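# Place phone on comic book, laptop on stand

## Task

Put the phone down so it lies flat with all of it resting on the comic book, and set the closed laptop onto the laptop stand with its top face upward and one of its long edges resting against the stand's lips; at the end neither gripper may be touching the phone or the laptop.

## Robot and tools

Robot: two arms, left_arm and right_arm, each ending in a two-finger parallel gripper. The names do not match image sides. Loose objects may occasionally get nudged by an outside push. Nothing may fall off the table or be left lying off it.

Frame: all positions, velocities and targets are in the scene frame. Its origin sits at table-top height, halfway between the two arms' nominal bases. +z points up, +x points out over the table, and left_arm is on the +y side. The real bases are offset from nominal; a BASES line, if present, gives their calibrated places. Reported hand positions and orientations can be wrong by a few centimetres, more at long reach. A gripper's fingers point along its own +z and open and close along its own y. end_effector_position is the spot between the finger pads, roughly 1 cm behind the tips.

Rows: every motion command uses rows of 14 numbers, each in [-1, 1], always covering both arms even if only one moves: dx, dy, dz, rx, ry, rz, opening for left_arm, then the same seven for right_arm. dx..rz are an offset (not a pose) along the scene axes, measured from that arm's Hand target as it stood when the action or move began; rotation is about the Hand target's position. 1.0 equals 0.6 m of translation or 180 degrees of rotation; rx, ry, rz form one rotation vector. A translation longer than 1.0 may be shortened along its line. opening is absolute: +1 fully open (0.094 m), -1 closed. Sending the same offset twice moves the arm twice. Six zeros re-command the current Hand target, which also ends an arm still pressing against an obstacle. A 0 in the opening slot is a real command (half open), so resend the present opening to leave a gripper alone.

execute_actions(actions, cameras): actions is a list of actions; each action is a list of up to 15 rows, one per control step of 1/30 s. If fewer rows are given, the last row repeats to fill 15 steps. All rows in an action count from the action's starting Hand target, not from the previous row. An empty list just returns state and images.

move(target, speed, blend, opening_speed, blocking, cameras): drives each gripper in a straight line from its Hand target toward the offset given. target is one 14-number row or a list of up to 15 rows, all counted from the same starting Hand targets. speed is top path speed in m/s, 0.002 to 4.3, default 0.25 (turns up to twice that in rad/s); one value or one per target. blend (m) rounds corners between listed targets. opening_speed (0.2 or more, per second on the -1..+1 scale) makes fingers change gradually; use a low value when closing on fragile items. Paths share a 10 s cap and do not avoid obstacles or the other arm. Faster moves lag and stray more, and hit harder. Avoid paths passing near an arm's own base, which can flip its shoulder posture. The result adds a move: line with the ending (done, off_target, moving, held, fault) and any limits (paced = pose clipped, held = steps withheld). done means at rest within 10 mm and 2 degrees; neither done nor off_target says anything about contact. blocking=false returns after about 0.5 s while the move continues.

wait(seconds 0 to 10): lets the scene run with last commands held. stop(): brakes a running move. zoom_image(camera, region): camera is cam_head_left or cam_head_right (896x504 each); region [x0, y0, x1, y1] in pixels from top-left, at most 504x504. finished_scene(scene): scene is the current scene's integer number; ends the scene irreversibly, so call it only when both placements are done and both grippers are clear.

Control notes: each step, the commanded orientation is clipped to within 40 degrees of the measured one; Hand target in the result is the post-clip command. Friction and weight can leave a gripper a centimetre or more from its target in free air, which is not evidence of contact. If it rests short, the next command (even zeros) re-requests the target; send the remaining gap as an offset if needed. Tiny moves may not start.

Gripping: grip_measured uses the opening scale and reads up to about 2.7 mm wide when empty. On a hard part it may read a few mm narrower than the part. Full squeezing force begins roughly 0.05 below the reading at first contact (more for small, round or soft items); the reading keeps tracking commands so it shows no stop at contact. Release by commanding well above grip_measured. grip_effort_nm is motor effort (negative closing), not pad force, and keeps an offset at rest.

Result lines: Joint positions (last value per arm is finger opening in metres), Joint velocities ("within noise" when still), Joint torques (include arm weight; items 3 and 4 wrap at ±28 N m), Tool commands, and possibly MOTOR HOT or OVER-TEMPERATURE FAULT. Joint ranges in rad: waist ±2.880, shoulder 0 to 3.142, elbow 0 to 3.019 (straight 2.964), wrist pitch -1.693 to 1.571, wrist yaw ±1.571, wrist roll ±2.094.

Avoid: drops, releasing moving objects, slams, hard pushes, arm-to-arm contact (the clearance check does not stop grippers meeting each other, and closing on the other arm's fingers counts as a press), long holds at full stretch or pushing at unreachable poses, which heat motors until an arm faults and falls for 30 to 60 s.

Each tool is called after ">>>" as name([rows], argument=value, ...), one row to a line, values as JSON.

## Session

>>> execute_actions(actions=[])

Scene clock: 0.00 s.
left_arm: end_effector_position=(+0.4917, +0.7724, +0.2723) grip_measured=+1.000 grip_effort_nm=n/a end_effector_quat_wxyz=(+0.538, +0.343, +0.763, +0.102) | right_arm: end_effector_position=(+0.0817, -0.5453, +0.1551) grip_measured=+1.000 grip_effort_nm=n/a end_effector_quat_wxyz=(-0.018, +0.931, +0.365, +0.017)
Joint positions: left_arm=[1.045 1.959 1.826 -0.901 1.086 1.589 0.094] | right_arm=[-1.159 1.068 0.818 -1.355 -0.035 1.239 0.094]
Joint velocities: within noise
Joint torques (N m): no reading
Motor temperatures (°C): left_arm=[23 25 27 24 28 25 28] | right_arm=[27 30 27 25 24 24 25]
Heat: left arm: hottest wrist yaw 28 °C; right arm: hottest shoulder 30 °C.
Hand target: left_arm +0.4939, +0.7763, +0.2941; +0.539, +0.352, +0.755, +0.121 | right_arm +0.0850, -0.5527, +0.1634; -0.006, +0.931, +0.366, +0.017
Tool commands: left_gripper/opening=+1.0 right_gripper/opening=+1.0

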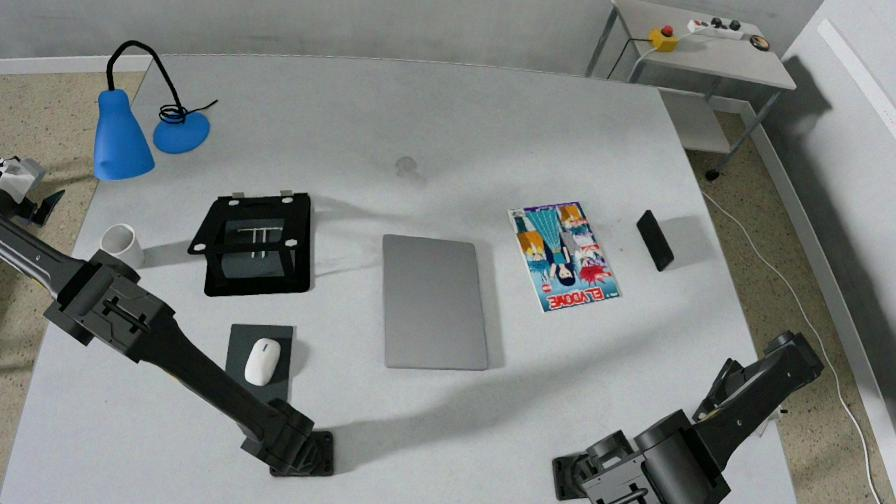

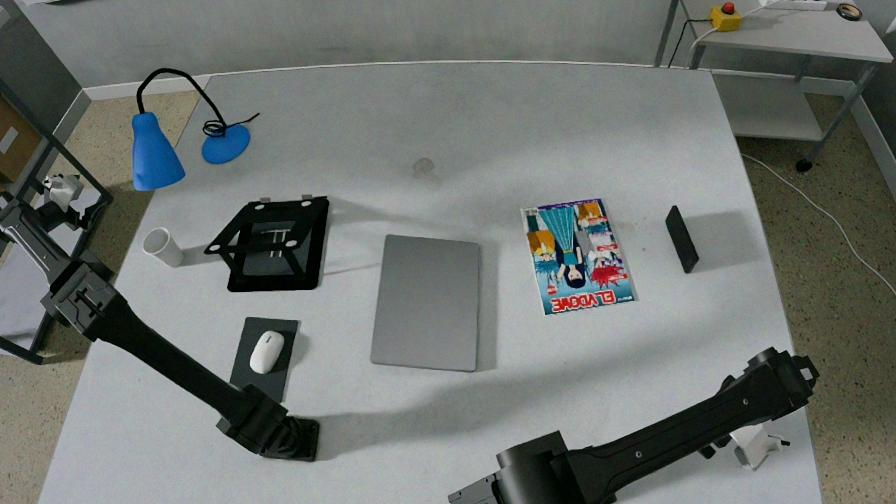

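>>> zoom_image(camera="cam_head_left", region=[170, 170, 340, 310])

>>> zoom_image(camera="cam_head_right", region=[190, 170, 360, 310])

>>> zoom_image(camera="cam_head_left", region=[360, 190, 700, 400])

>>> zoom_image(camera="cam_head_right", region=[360, 190, 700, 400])

>>> zoom_image(camera="cam_head_right", region=[440, 300, 840, 503])

Scaled by 2.965.

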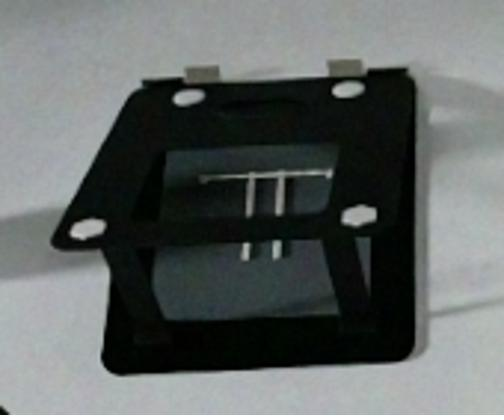

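Scaled by 2.965.

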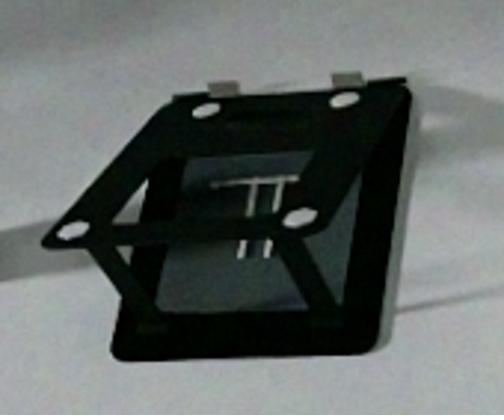

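Scaled by 1.482.

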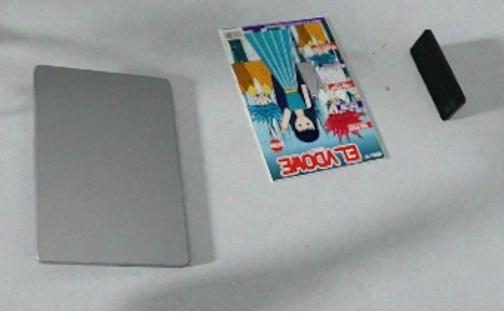

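Scaled by 1.482.

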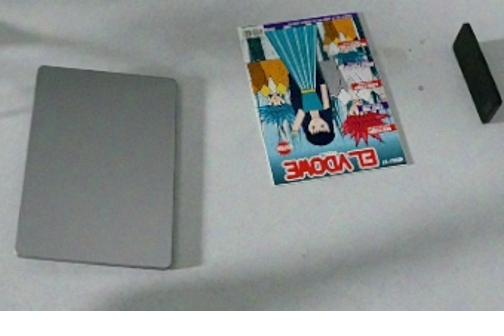

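Scaled by 1.260.

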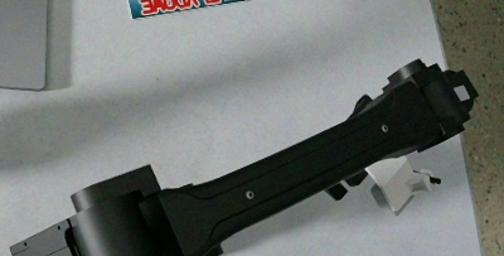

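>>> move([
  [-0.1,-0.3,0.17,0,0.2,0.1,1,0.3,0.25,0.2,0,0,0,1],
  [-0.16,-0.876,0.0,-0.084,0.375,0.245,1,0.525,0.2545,0.06,0,0,0,1],
], speed=0.5, blend=0.05)

Scene clock: 20.00 s.
left_arm: end_effector_position=(+0.3984, +0.2546, +0.2980) grip_measured=+1.000 grip_effort_nm=0.017 end_effector_quat_wxyz=(+0.010, -0.002, +1.000, -0.001) | right_arm: end_effector_position=(+0.3758, -0.3997, +0.1845) grip_measured=+1.000 grip_effort_nm=-0.002 end_effector_quat_wxyz=(-0.035, +0.916, +0.398, +0.007)
Joint positions: left_arm=[0.006 1.291 1.371 -1.632 0.003 0.032 0.094] | right_arm=[-0.251 1.466 1.243 -1.38 -0.064 2.075 0.094]
Joint velocities: within noise
Joint torques (N m): left_arm=[-2.26 -10.34 10.59 -0.09 -0.13 -0.08] | right_arm=[1.32 -12.69 12.29 0.28 0.05 0.22]
Motor temperatures (°C): left_arm=[23 27 29 24 28 24 27] | right_arm=[27 30 31 25 24 24 25]
Heat: left arm: hottest elbow 29 °C; right arm: hottest elbow 31 °C.
Hand target: left_arm +0.3980, +0.2506, +0.2941; -0.001, +0.000, +1.000, +0.000 | right_arm +0.4000, -0.4000, +0.1995; -0.006, +0.931, +0.366, +0.017
Off the commanded pose: left_arm 0.006 m, 1 deg | right_arm 0.028 m, 5 deg.
joint sent to its limit (right arm) — joint 6 (wrist roll), upper limit. The joint targets are off in orientation, not in position.
move: off_target (right_arm)

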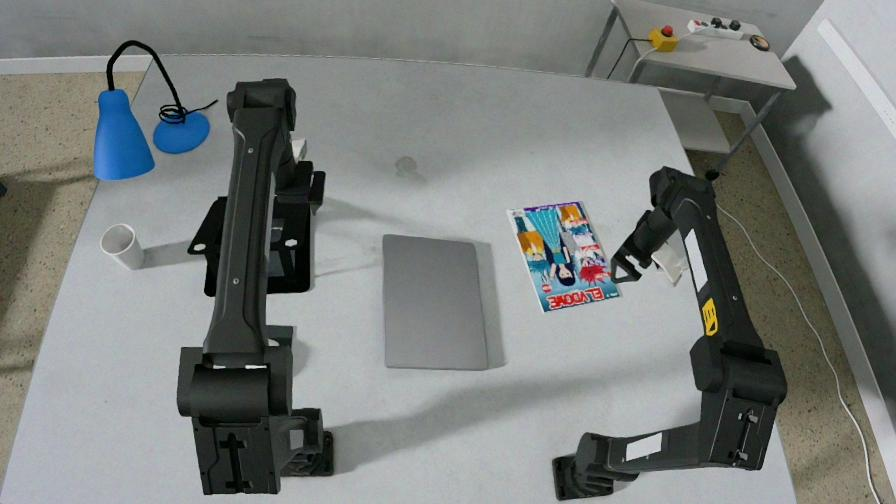

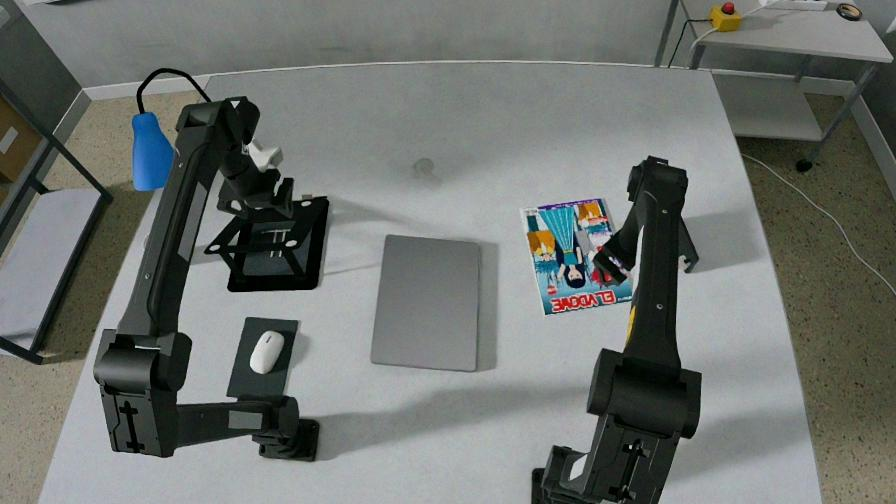

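>>> move([
  [0,-0.2,0,0,0,0,-1,-0.1,0.1,0.1,0,0,0.762,-1],
  [-0.247,-0.251,-0.36,0,0,0,-1,-0.25,0.333,-0.2,0,0,0.762,-1],
], speed=0.5)

>>> zoom_image(camera="cam_head_left", region=[300, 200, 660, 440])

>>> zoom_image(camera="cam_head_right", region=[300, 200, 660, 440])

>>> move(target=[0.4167,0,0,0,0,0,-1,0.4167,0,0,0,0,0,-1], speed=0.4)

>>> zoom_image(camera="cam_head_left", region=[300, 100, 660, 340])

>>> zoom_image(camera="cam_head_right", region=[300, 100, 660, 340])

Scene clock: 31.20 s.
left_arm: end_effector_position=(+0.2527, +0.1023, +0.0785) grip_measured=-0.981 grip_effort_nm=-0.989 end_effector_quat_wxyz=(-0.009, -0.003, +1.000, +0.003) | right_arm: end_effector_position=(+0.2539, -0.2025, +0.0889) grip_measured=-0.991 grip_effort_nm=-0.486 end_effector_quat_wxyz=(-0.009, +0.002, +1.000, +0.005)
Joint positions: left_arm=[-0.588 1.152 0.662 -1.098 0.005 -0.565 0.001] | right_arm=[0.349 1.251 0.77 -1.104 -0.016 0.357 0]
Joint velocities: within noise
Joint torques (N m): left_arm=[-2.37 -8.41 8.4 0.81 -0.13 -0.02] | right_arm=[1.38 -7.77 6.48 0.46 0.12 0.2]
Motor temperatures (°C): left_arm=[23 27 30 24 28 24 28] | right_arm=[27 31 34 25 24 24 25]
Heat: left arm: hottest elbow 30 °C; right arm: hottest elbow 34 °C.
Hand target: left_arm +0.2498, +0.1000, +0.0782; -0.001, +0.000, +1.000, +0.000 | right_arm +0.2499, -0.2002, +0.0794; -0.018, +0.000, +1.000, +0.000
Off the commanded pose: left_arm 0.004 m, 1 deg | right_arm 0.010 m, 1 deg.
move: done

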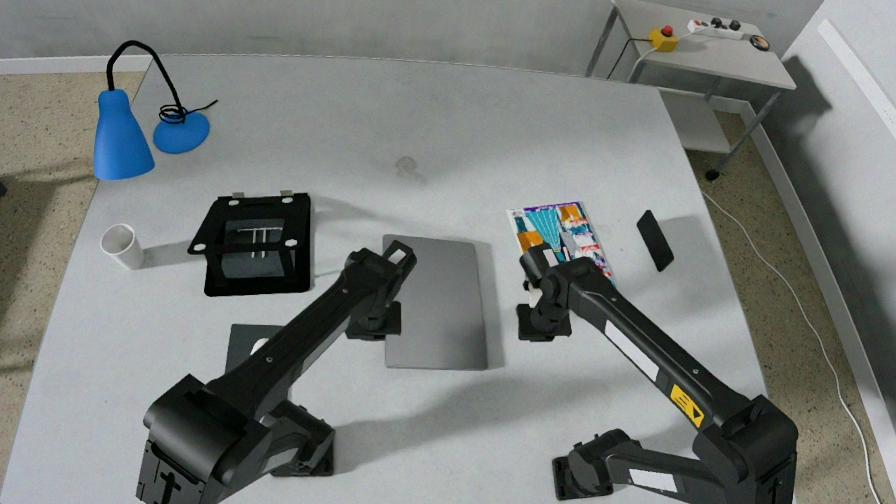

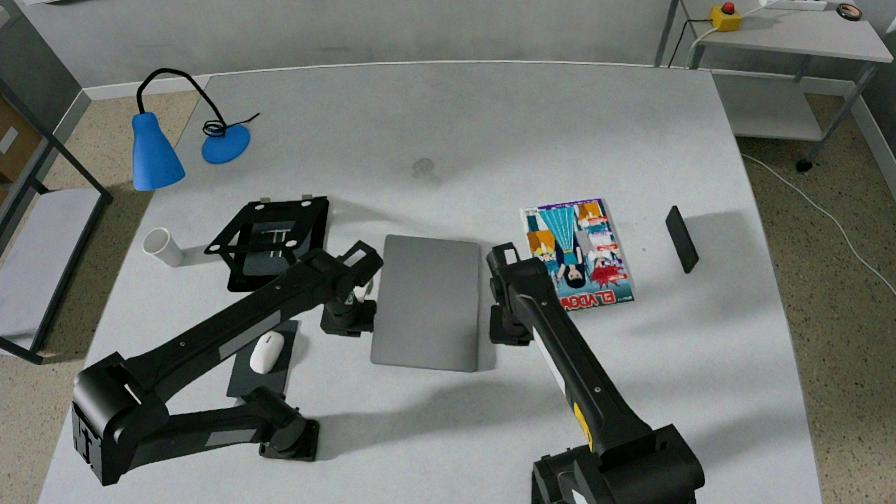

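Scaled by 1.400.

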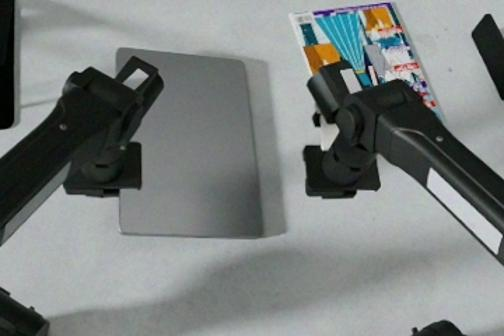

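Scaled by 1.400.

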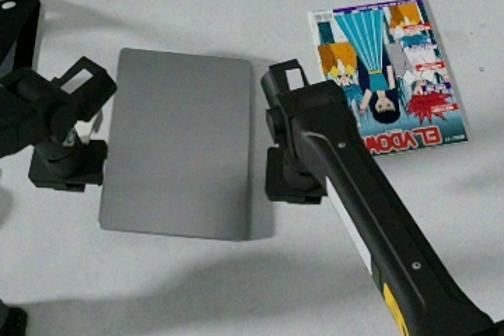

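Scene clock: 32.80 s.
left_arm: end_effector_position=(+0.4757, +0.1040, +0.0617) grip_measured=-0.981 grip_effort_nm=-0.994 end_effector_quat_wxyz=(-0.021, +0.000, +1.000, +0.008) | right_arm: end_effector_position=(+0.4805, -0.2003, +0.0732) grip_measured=-0.991 grip_effort_nm=-0.486 end_effector_quat_wxyz=(-0.028, -0.001, +1.000, -0.003)
Joint positions: left_arm=[-0.331 1.718 1.203 -1.101 -0.003 -0.303 0.001] | right_arm=[0.205 1.838 1.408 -1.197 -0.006 0.209 0]
Joint velocities: within noise
Joint torques (N m): left_arm=[-0.85 -15.56 14.95 -0.06 0.06 0.08] | right_arm=[-0.21 -17.67 11.45 -0.25 -0.03 0.07]
Motor temperatures (°C): left_arm=[23 27 30 24 28 24 28] | right_arm=[27 31 34 25 24 24 25]
Heat: left arm: hottest elbow 30 °C; right arm: hottest elbow 34 °C.
Hand target: left_arm +0.4999, +0.1001, +0.0782; -0.001, +0.000, +1.000, +0.000 | right_arm +0.5001, -0.2002, +0.0797; -0.018, +0.000, +1.000, +0.001
Off the commanded pose: left_arm 0.030 m, 2 deg | right_arm 0.020 m, 1 deg.
move: off_target (left_arm, right_arm)

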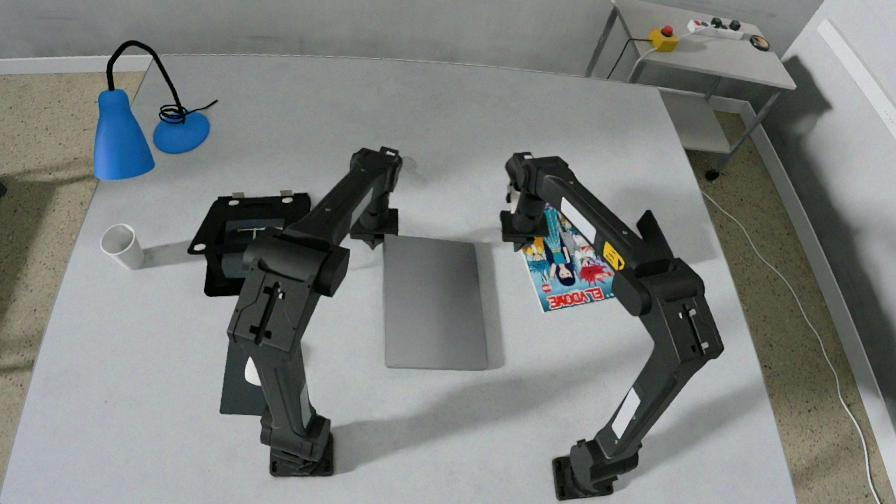

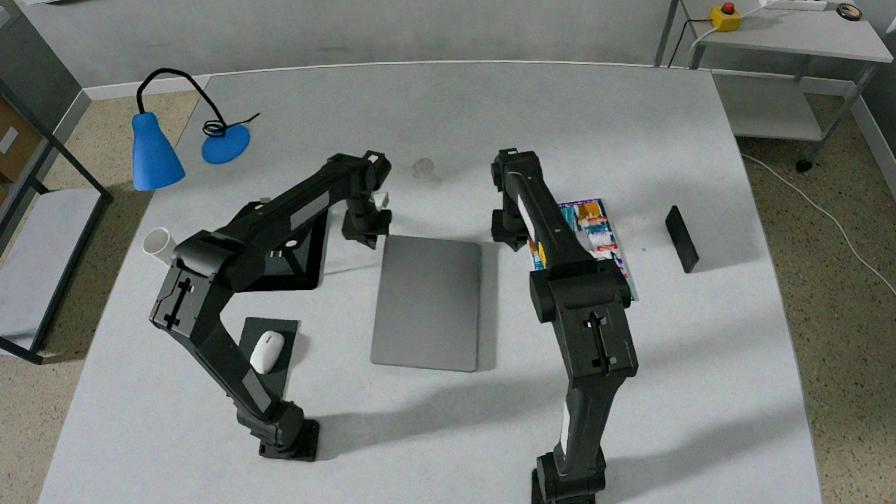

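Scaled by 1.400.

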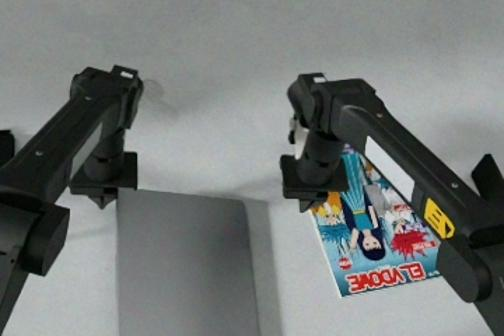

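Scaled by 1.400.

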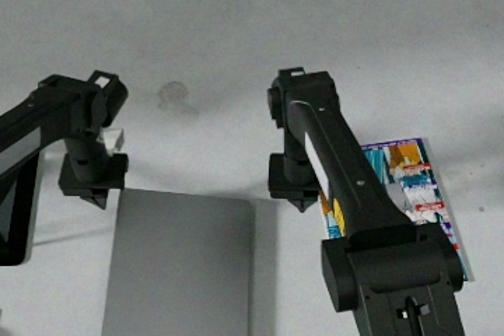

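>>> move(target=[0,0,0.3,0,0,0,-1,-0.42,0.2,0.25,0,0,0,1], speed=0.5)

>>> zoom_image(camera="cam_head_left", region=[615, 190, 715, 290])

>>> zoom_image(camera="cam_head_right", region=[635, 190, 735, 290])

>>> zoom_image(camera="cam_head_left", region=[370, 220, 510, 380])

>>> zoom_image(camera="cam_head_right", region=[360, 220, 500, 380])

Scene clock: 50.13 s.
left_arm: end_effector_position=(+0.4810, +0.1024, +0.2370) grip_measured=-0.981 grip_effort_nm=-0.994 end_effector_quat_wxyz=(-0.023, +0.000, +1.000, +0.009) | right_arm: end_effector_position=(+0.2514, -0.0821, +0.2325) grip_measured=+0.999 grip_effort_nm=0.061 end_effector_quat_wxyz=(-0.012, +0.001, +1.000, +0.007)
Joint positions: left_arm=[-0.331 1.605 1.541 -1.557 -0.003 -0.303 0.001] | right_arm=[0.665 1.292 1.2 -1.488 -0.025 0.672 0.094]
Joint velocities: within noise
Joint torques (N m): left_arm=[-0.56 -14.62 16.79 -0.21 0.09 0.07] | right_arm=[1.2 -11.4 8.35 -0.25 0.13 0.18]
Motor temperatures (°C): left_arm=[23 27 32 24 27 24 28] | right_arm=[27 32 35 25 24 24 25]
Heat: left arm: hottest elbow 32 °C; right arm: hottest elbow 35 °C.
Hand target: left_arm +0.4998, +0.1001, +0.2581; -0.001, +0.000, +1.000, +0.000 | right_arm +0.2480, -0.0802, +0.2296; -0.018, +0.000, +1.000, +0.000
Off the commanded pose: left_arm 0.029 m, 3 deg | right_arm 0.005 m, 1 deg.
move: off_target (left_arm)

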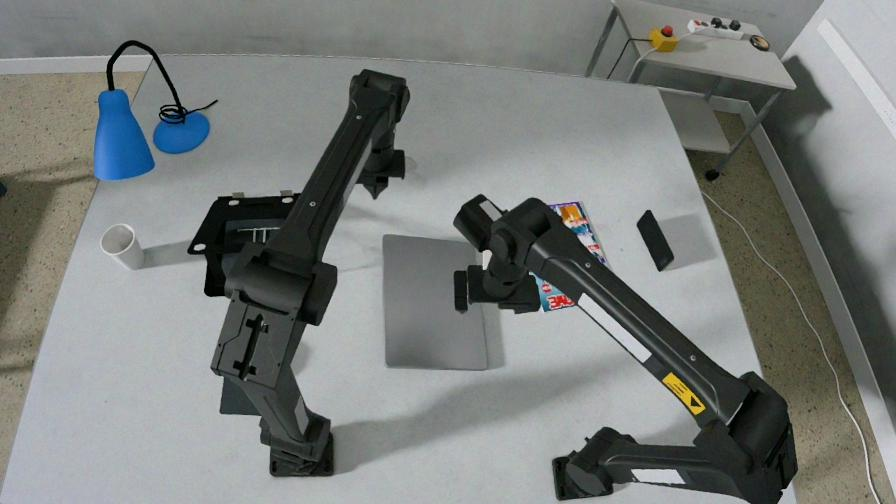

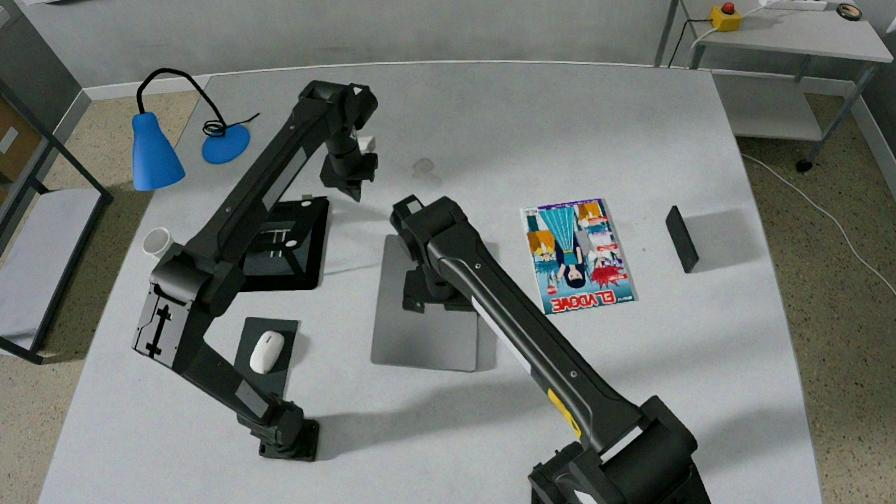

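Scaled by 5.040.

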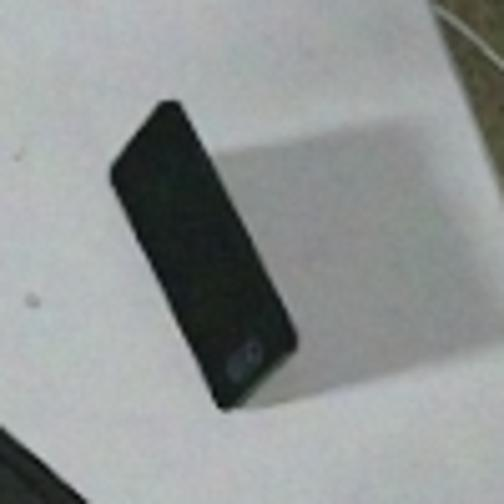

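Scaled by 5.040.

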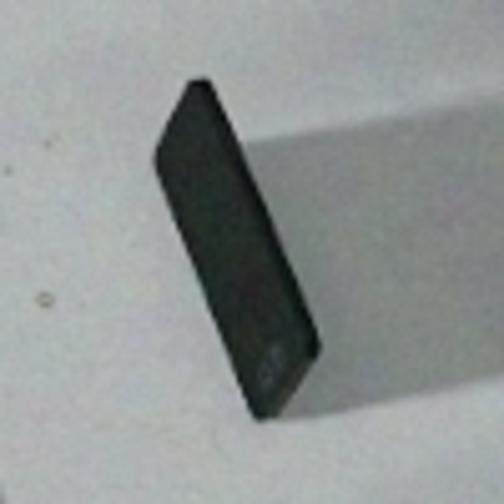

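Scaled by 3.150.

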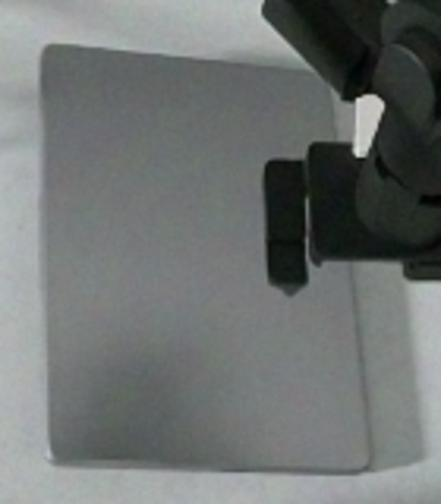

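Scaled by 3.150.

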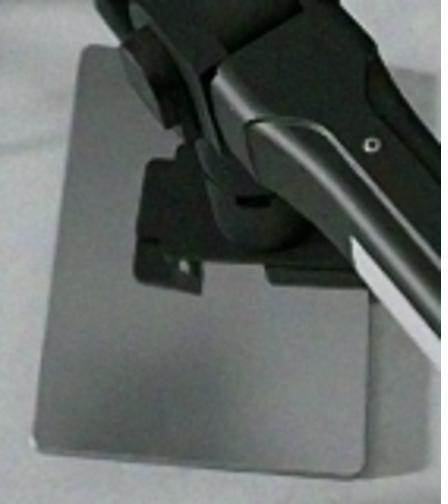

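>>> move(target=[0,0,0,0,0,0,-1,0.47,-0.717,-0.08,0,0,0.067,0.3], speed=0.5)

>>> zoom_image(camera="cam_head_left", region=[575, 130, 755, 290])

>>> zoom_image(camera="cam_head_right", region=[575, 130, 755, 290])

Scene clock: 76.87 s.
left_arm: end_effector_position=(+0.4809, +0.1024, +0.2370) grip_measured=-0.981 grip_effort_nm=-0.994 end_effector_quat_wxyz=(-0.023, +0.000, +1.000, +0.009) | right_arm: end_effector_position=(+0.5129, -0.5076, +0.1751) grip_measured=+0.301 grip_effort_nm=-0.085 end_effector_quat_wxyz=(-0.028, -0.099, +0.995, +0.002)
Joint positions: left_arm=[-0.331 1.605 1.541 -1.557 -0.003 -0.303 0.001] | right_arm=[-0.349 1.906 1.787 -1.504 0.02 -0.543 0.061]
Joint velocities: within noise
Joint torques (N m): left_arm=[-1.08 -14.86 17.02 -0.14 0.12 0.07] | right_arm=[0.79 -19.84 12.57 -0.25 -0.06 0.12]
Motor temperatures (°C): left_arm=[23 26 36 24 27 24 29] | right_arm=[27 32 36 25 24 24 25]
Heat: left arm: hottest elbow 36 °C; right arm: hottest elbow 36 °C.
Hand target: left_arm +0.4998, +0.1001, +0.2581; -0.001, +0.000, +1.000, +0.000 | right_arm +0.5300, -0.5105, +0.1816; -0.018, -0.106, +0.994, -0.001
Off the commanded pose: left_arm 0.028 m, 3 deg | right_arm 0.019 m, 1 deg.
move: off_target (left_arm, right_arm)

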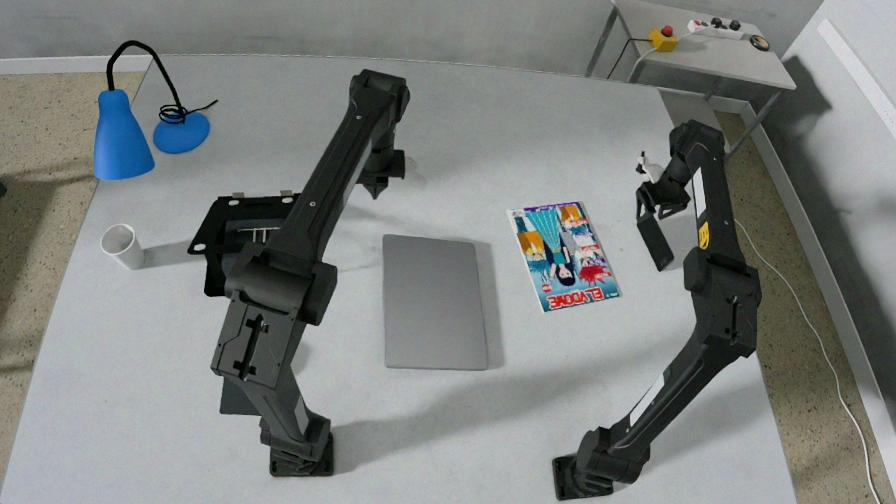

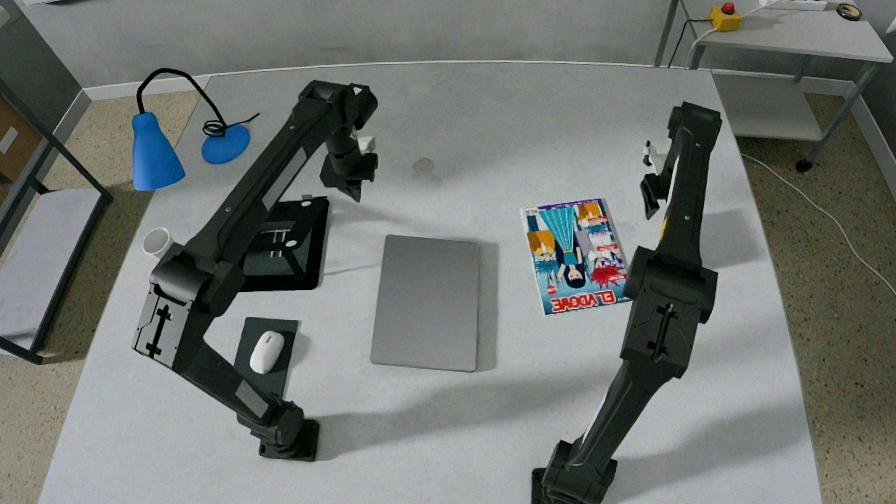

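Scaled by 2.800.

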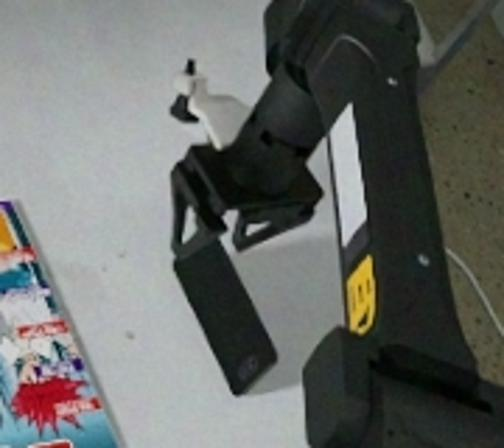

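Scaled by 2.800.

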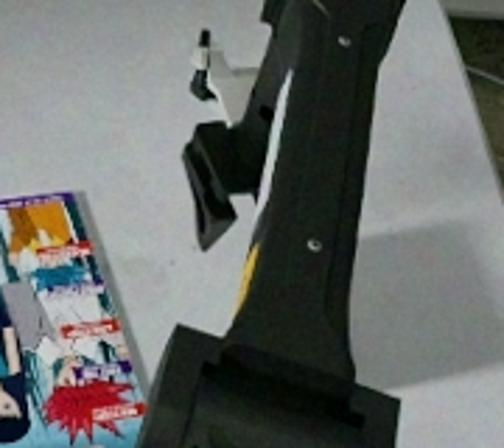

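>>> move(target=[0,0,0,0,0,0,-1,0.02,-0.14,-0.04,0,0,0,0.3], speed=0.3)

>>> zoom_image(camera="cam_head_left", region=[600, 130, 740, 290])

>>> zoom_image(camera="cam_head_right", region=[620, 130, 760, 290])

Scene clock: 91.97 s.
left_arm: end_effector_position=(+0.4809, +0.1024, +0.2370) grip_measured=-0.981 grip_effort_nm=-0.989 end_effector_quat_wxyz=(-0.023, +0.000, +1.000, +0.009) | right_arm: end_effector_position=(+0.5253, -0.5922, +0.1509) grip_measured=+0.301 grip_effort_nm=-0.081 end_effector_quat_wxyz=(-0.028, -0.097, +0.995, +0.004)
Joint positions: left_arm=[-0.331 1.605 1.541 -1.557 -0.003 -0.303 0.001] | right_arm=[-0.47 2.045 1.939 -1.518 0.023 -0.66 0.061]
Joint velocities: within noise
Joint torques (N m): left_arm=[-1.26 -15.33 16.88 -0.16 0.07 0.07] | right_arm=[1.03 -22.77 12.4 -0.31 -0.03 0.08]
Motor temperatures (°C): left_arm=[23 26 38 24 27 24 29] | right_arm=[27 33 39 25 24 23 25]
Heat: left arm: hottest elbow 38 °C; right arm: hottest elbow 39 °C.
Hand target: left_arm +0.4998, +0.1001, +0.2581; -0.001, +0.000, +1.000, +0.000 | right_arm +0.5420, -0.5946, +0.1578; -0.018, -0.105, +0.994, -0.002
Off the commanded pose: left_arm 0.028 m, 3 deg | right_arm 0.018 m, 2 deg.
move: off_target (left_arm, right_arm)

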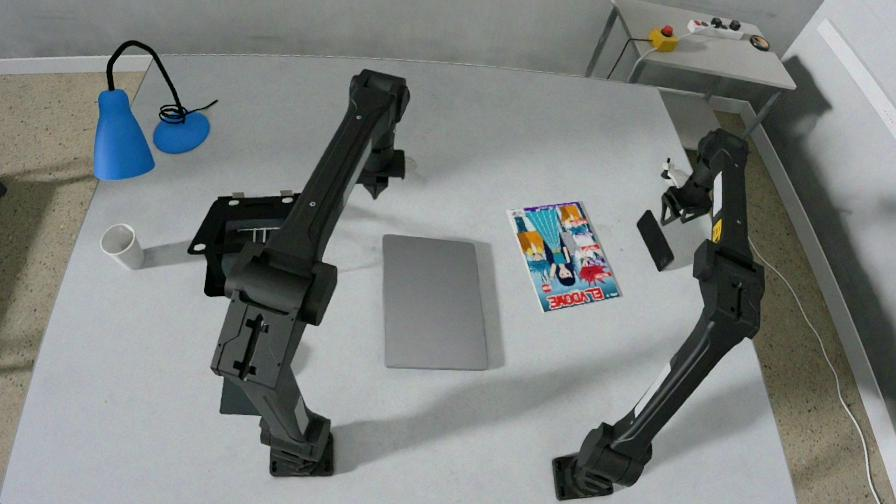

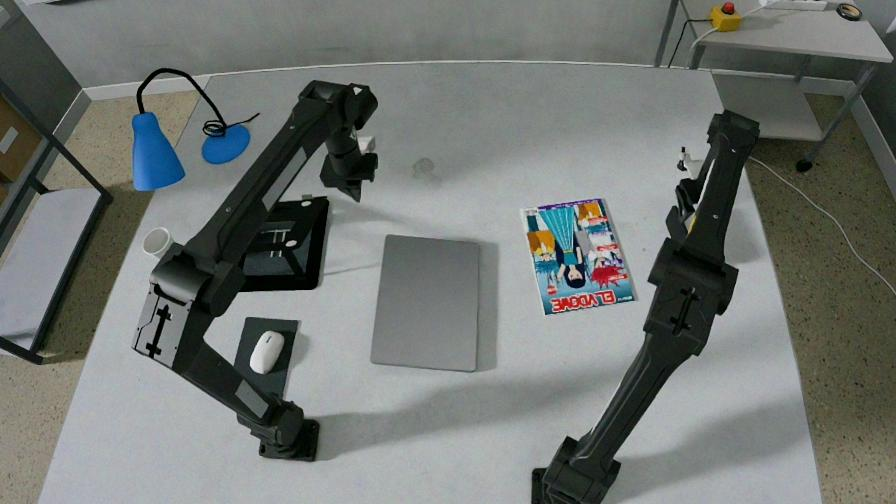

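Scaled by 3.150.

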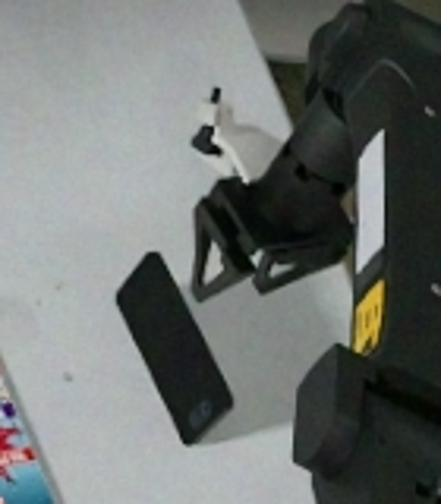

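Scaled by 3.150.

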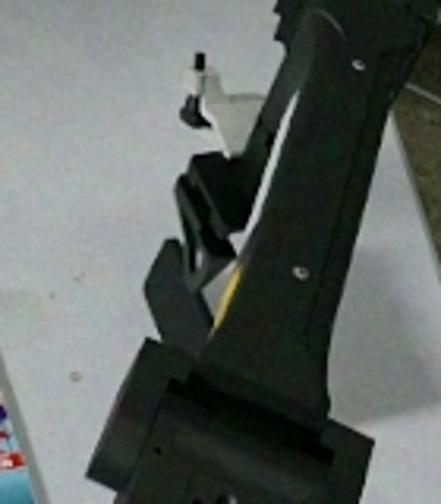

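>>> move(target=[0,0,0,0,0,0,-1,0.03,-0.037,-0.07,0,0,0,0.3], speed=0.2)

>>> zoom_image(camera="cam_head_left", region=[600, 130, 740, 290])

>>> zoom_image(camera="cam_head_right", region=[620, 130, 760, 290])

Scene clock: 99.50 s.
left_arm: end_effector_position=(+0.4809, +0.1024, +0.2370) grip_measured=-0.981 grip_effort_nm=-0.989 end_effector_quat_wxyz=(-0.023, +0.000, +1.000, +0.009) | right_arm: end_effector_position=(+0.5450, -0.6021, +0.1079) grip_measured=+0.301 grip_effort_nm=-0.085 end_effector_quat_wxyz=(-0.036, -0.107, +0.994, +0.010)
Joint positions: left_arm=[-0.331 1.605 1.541 -1.557 -0.003 -0.303 0.001] | right_arm=[-0.47 2.144 1.99 -1.488 0.023 -0.678 0.061]
Joint velocities: within noise
Joint torques (N m): left_arm=[-1.08 -15.56 16.91 -0.02 0.03 0.06] | right_arm=[-0.26 -24.18 12.27 0.2 0.01 0.08]
Motor temperatures (°C): left_arm=[23 26 38 24 27 24 29] | right_arm=[27 34 41 25 24 23 25]
Heat: left arm: hottest elbow 38 °C; right arm: hottest elbow 41 °C.
Hand target: left_arm +0.4998, +0.1001, +0.2581; -0.001, +0.000, +1.000, +0.000 | right_arm +0.5599, -0.6167, +0.1157; -0.018, -0.105, +0.994, -0.001
Off the commanded pose: left_arm 0.028 m, 3 deg | right_arm 0.022 m, 2 deg.
move: off_target (left_arm, right_arm)

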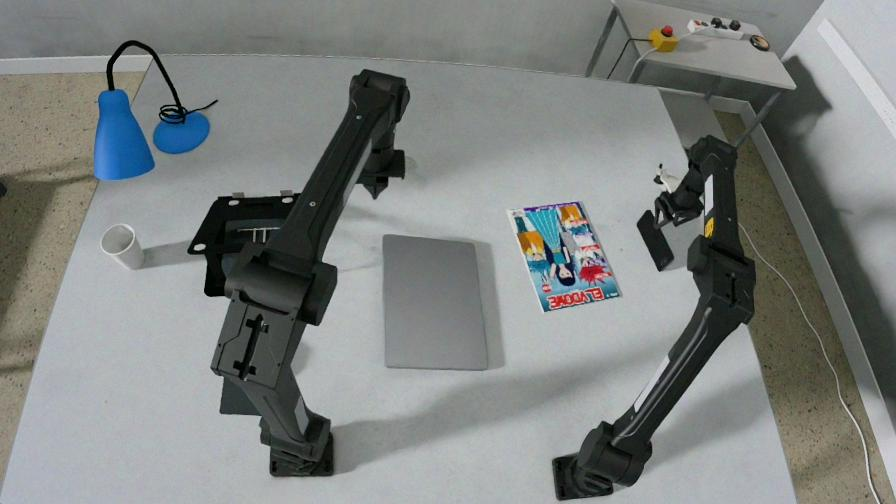

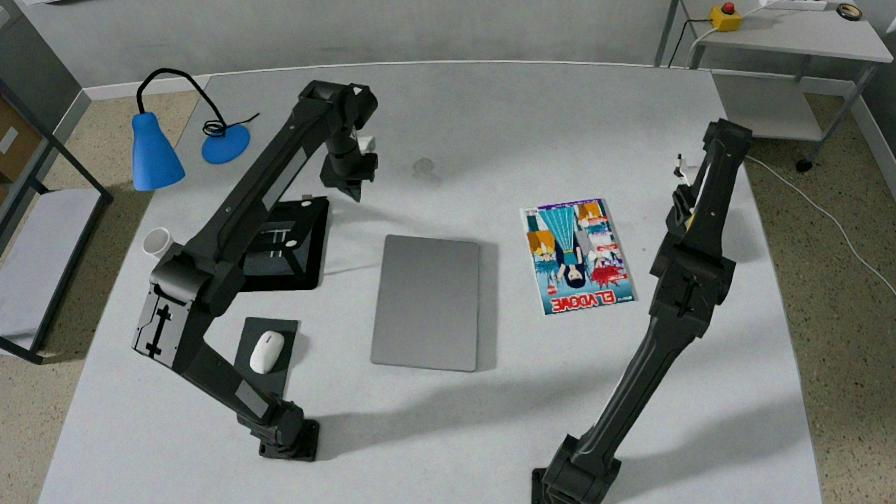

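Scaled by 3.150.

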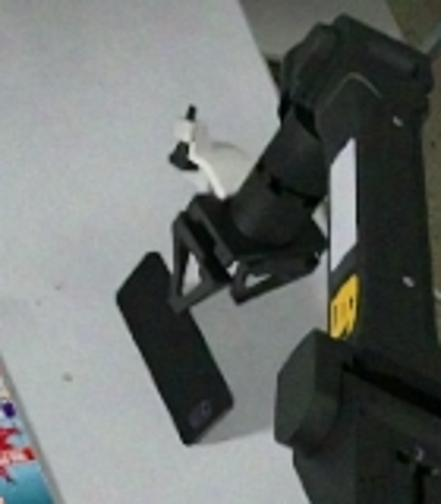

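Scaled by 3.150.

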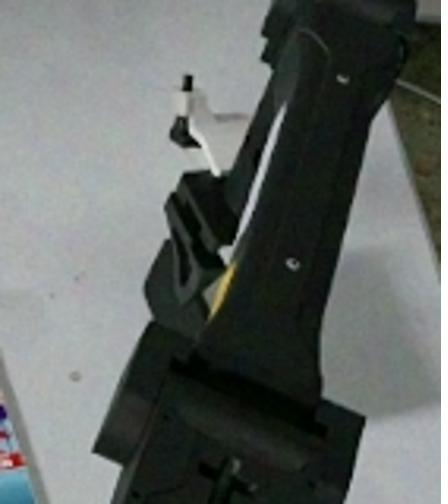

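>>> move([
  [0,0,0,0,0,0,-1,0.0,0,-0.095,0,0,0,0.3],
  [0,0,0,0,0,0,-1,0,0,-0.095,0,0,0,-1],
], speed=0.1, opening_speed=0.6)

>>> zoom_image(camera="cam_head_left", region=[600, 130, 740, 290])

Scene clock: 105.67 s.
left_arm: end_effector_position=(+0.4809, +0.1024, +0.2370) grip_measured=-0.981 grip_effort_nm=-0.989 end_effector_quat_wxyz=(-0.023, +0.000, +1.000, +0.009) | right_arm: end_effector_position=(+0.5644, -0.6117, +0.0808) grip_measured=-0.849 grip_effort_nm=-0.989 end_effector_quat_wxyz=(-0.006, -0.107, +0.994, -0.008)
Joint positions: left_arm=[-0.331 1.605 1.541 -1.557 -0.003 -0.303 0.001] | right_arm=[-0.471 2.172 1.967 -1.366 0.02 -0.679 0.007]
Joint velocities: within noise
Joint torques (N m): left_arm=[-0.62 -15.21 16.91 -0.01 0.05 0.12] | right_arm=[-0.26 -23.59 7.5 0.46 0.03 0.1]
Motor temperatures (°C): left_arm=[23 26 39 24 27 24 29] | right_arm=[27 34 41 25 24 23 25]
Heat: left arm: hottest elbow 39 °C; right arm: hottest elbow 41 °C.
Hand target: left_arm +0.4998, +0.1001, +0.2581; -0.001, +0.000, +1.000, +0.000 | right_arm +0.5599, -0.6168, +0.0586; -0.018, -0.105, +0.994, -0.001
Off the commanded pose: left_arm 0.028 m, 3 deg | right_arm 0.023 m, 2 deg.
move: off_target (left_arm, right_arm); target 2's new opening was sent with right_arm's hand 0.023 m and 2 deg from that target

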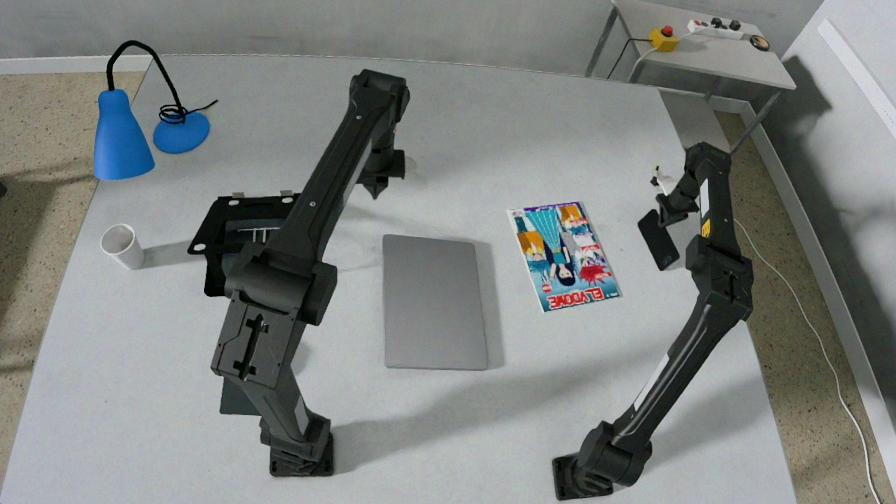

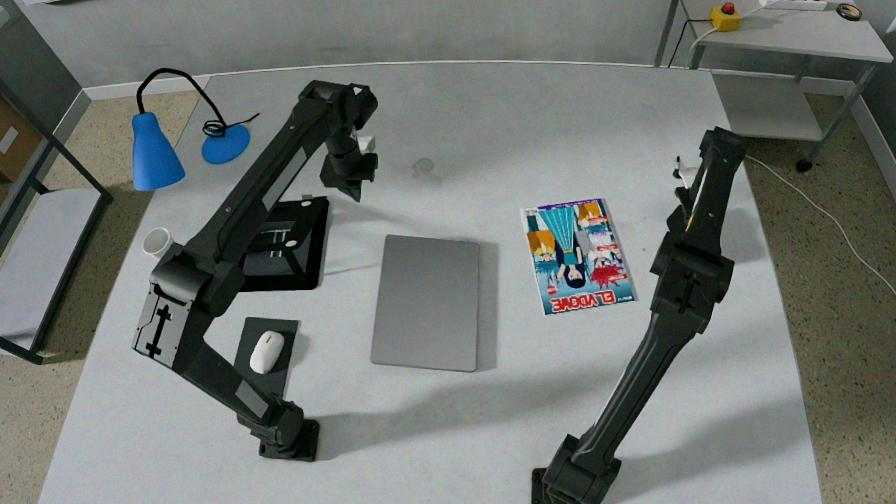

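Scaled by 3.150.

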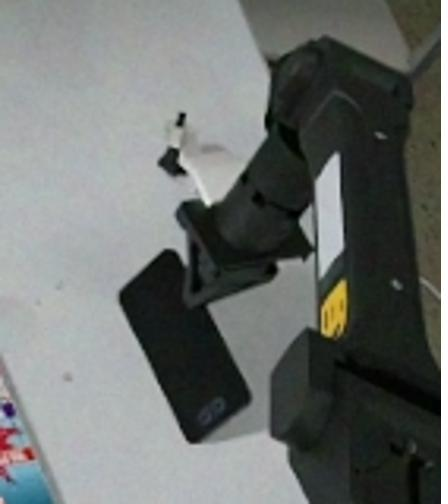

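>>> move([
  [0,0,0,0,0,0,-1,0.0,0,0.2,0,0,0,-1],
  [0,0,0,0,0,0,-1,-0.1,0.417,0.25,0,0,0,-1],
], speed=0.2)

>>> zoom_image(camera="cam_head_left", region=[480, 130, 680, 330])

>>> zoom_image(camera="cam_head_right", region=[480, 130, 680, 330])

Scene clock: 117.13 s.
left_arm: end_effector_position=(+0.4809, +0.1024, +0.2370) grip_measured=-0.981 grip_effort_nm=-0.994 end_effector_quat_wxyz=(-0.023, +0.000, +1.000, +0.009) | right_arm: end_effector_position=(+0.5030, -0.3666, +0.1982) grip_measured=-0.858 grip_effort_nm=-1.043 end_effector_quat_wxyz=(-0.030, -0.109, +0.994, +0.002)
Joint positions: left_arm=[-0.331 1.605 1.541 -1.557 -0.003 -0.303 0.001] | right_arm=[-0.109 1.789 1.679 -1.521 0.008 -0.322 0.007]
Joint velocities: within noise
Joint torques (N m): left_arm=[-0.85 -15.33 16.91 -0.08 0.08 0.12] | right_arm=[0.44 -23.18 7.35 0.31 0.09 0.19]
Motor temperatures (°C): left_arm=[23 26 39 24 27 24 29] | right_arm=[27 35 40 25 24 23 26]
Heat: left arm: hottest elbow 39 °C; right arm: hottest elbow 40 °C.
Hand target: left_arm +0.4998, +0.1001, +0.2581; -0.001, +0.000, +1.000, +0.000 | right_arm +0.4999, -0.3666, +0.2086; -0.018, -0.105, +0.994, -0.001
Off the commanded pose: left_arm 0.028 m, 3 deg | right_arm 0.011 m, 2 deg.
move: off_target (left_arm, right_arm)

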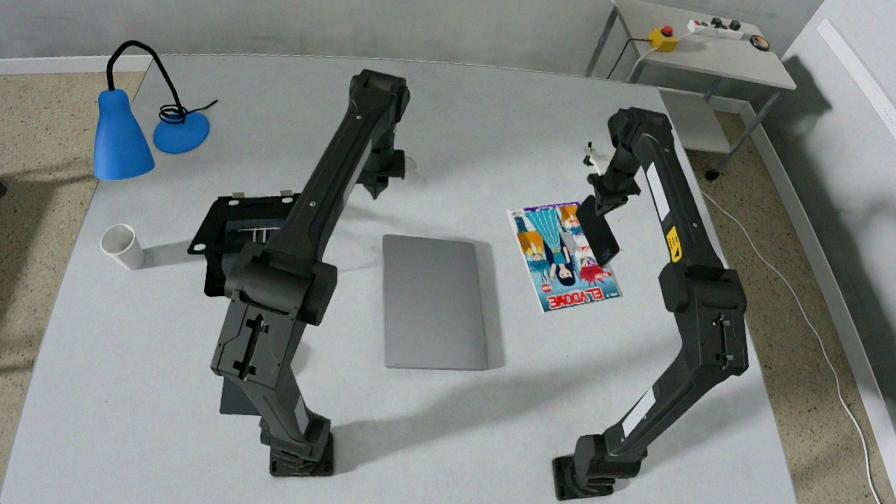

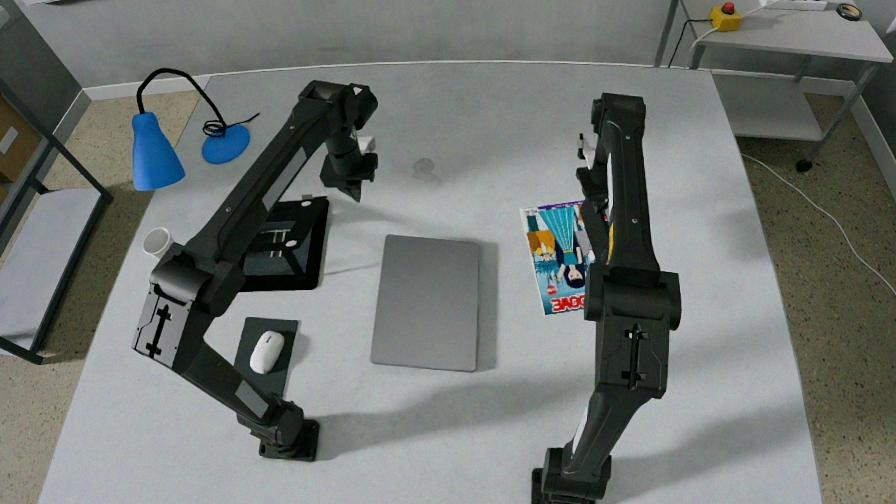

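Scaled by 2.520.

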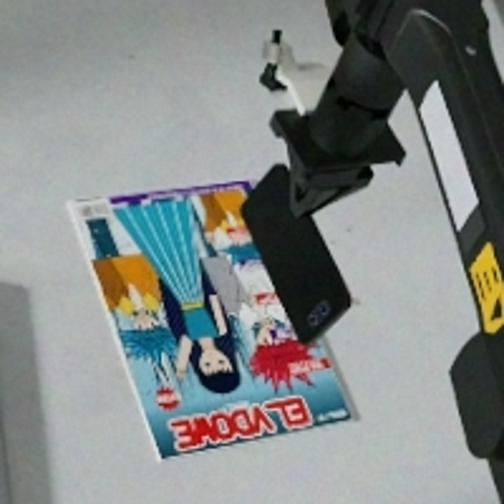

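Scaled by 2.520.

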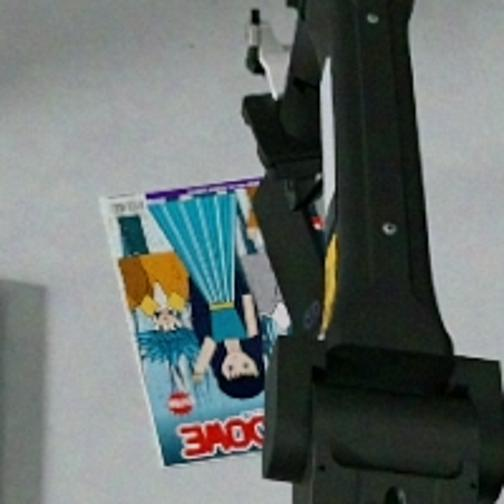

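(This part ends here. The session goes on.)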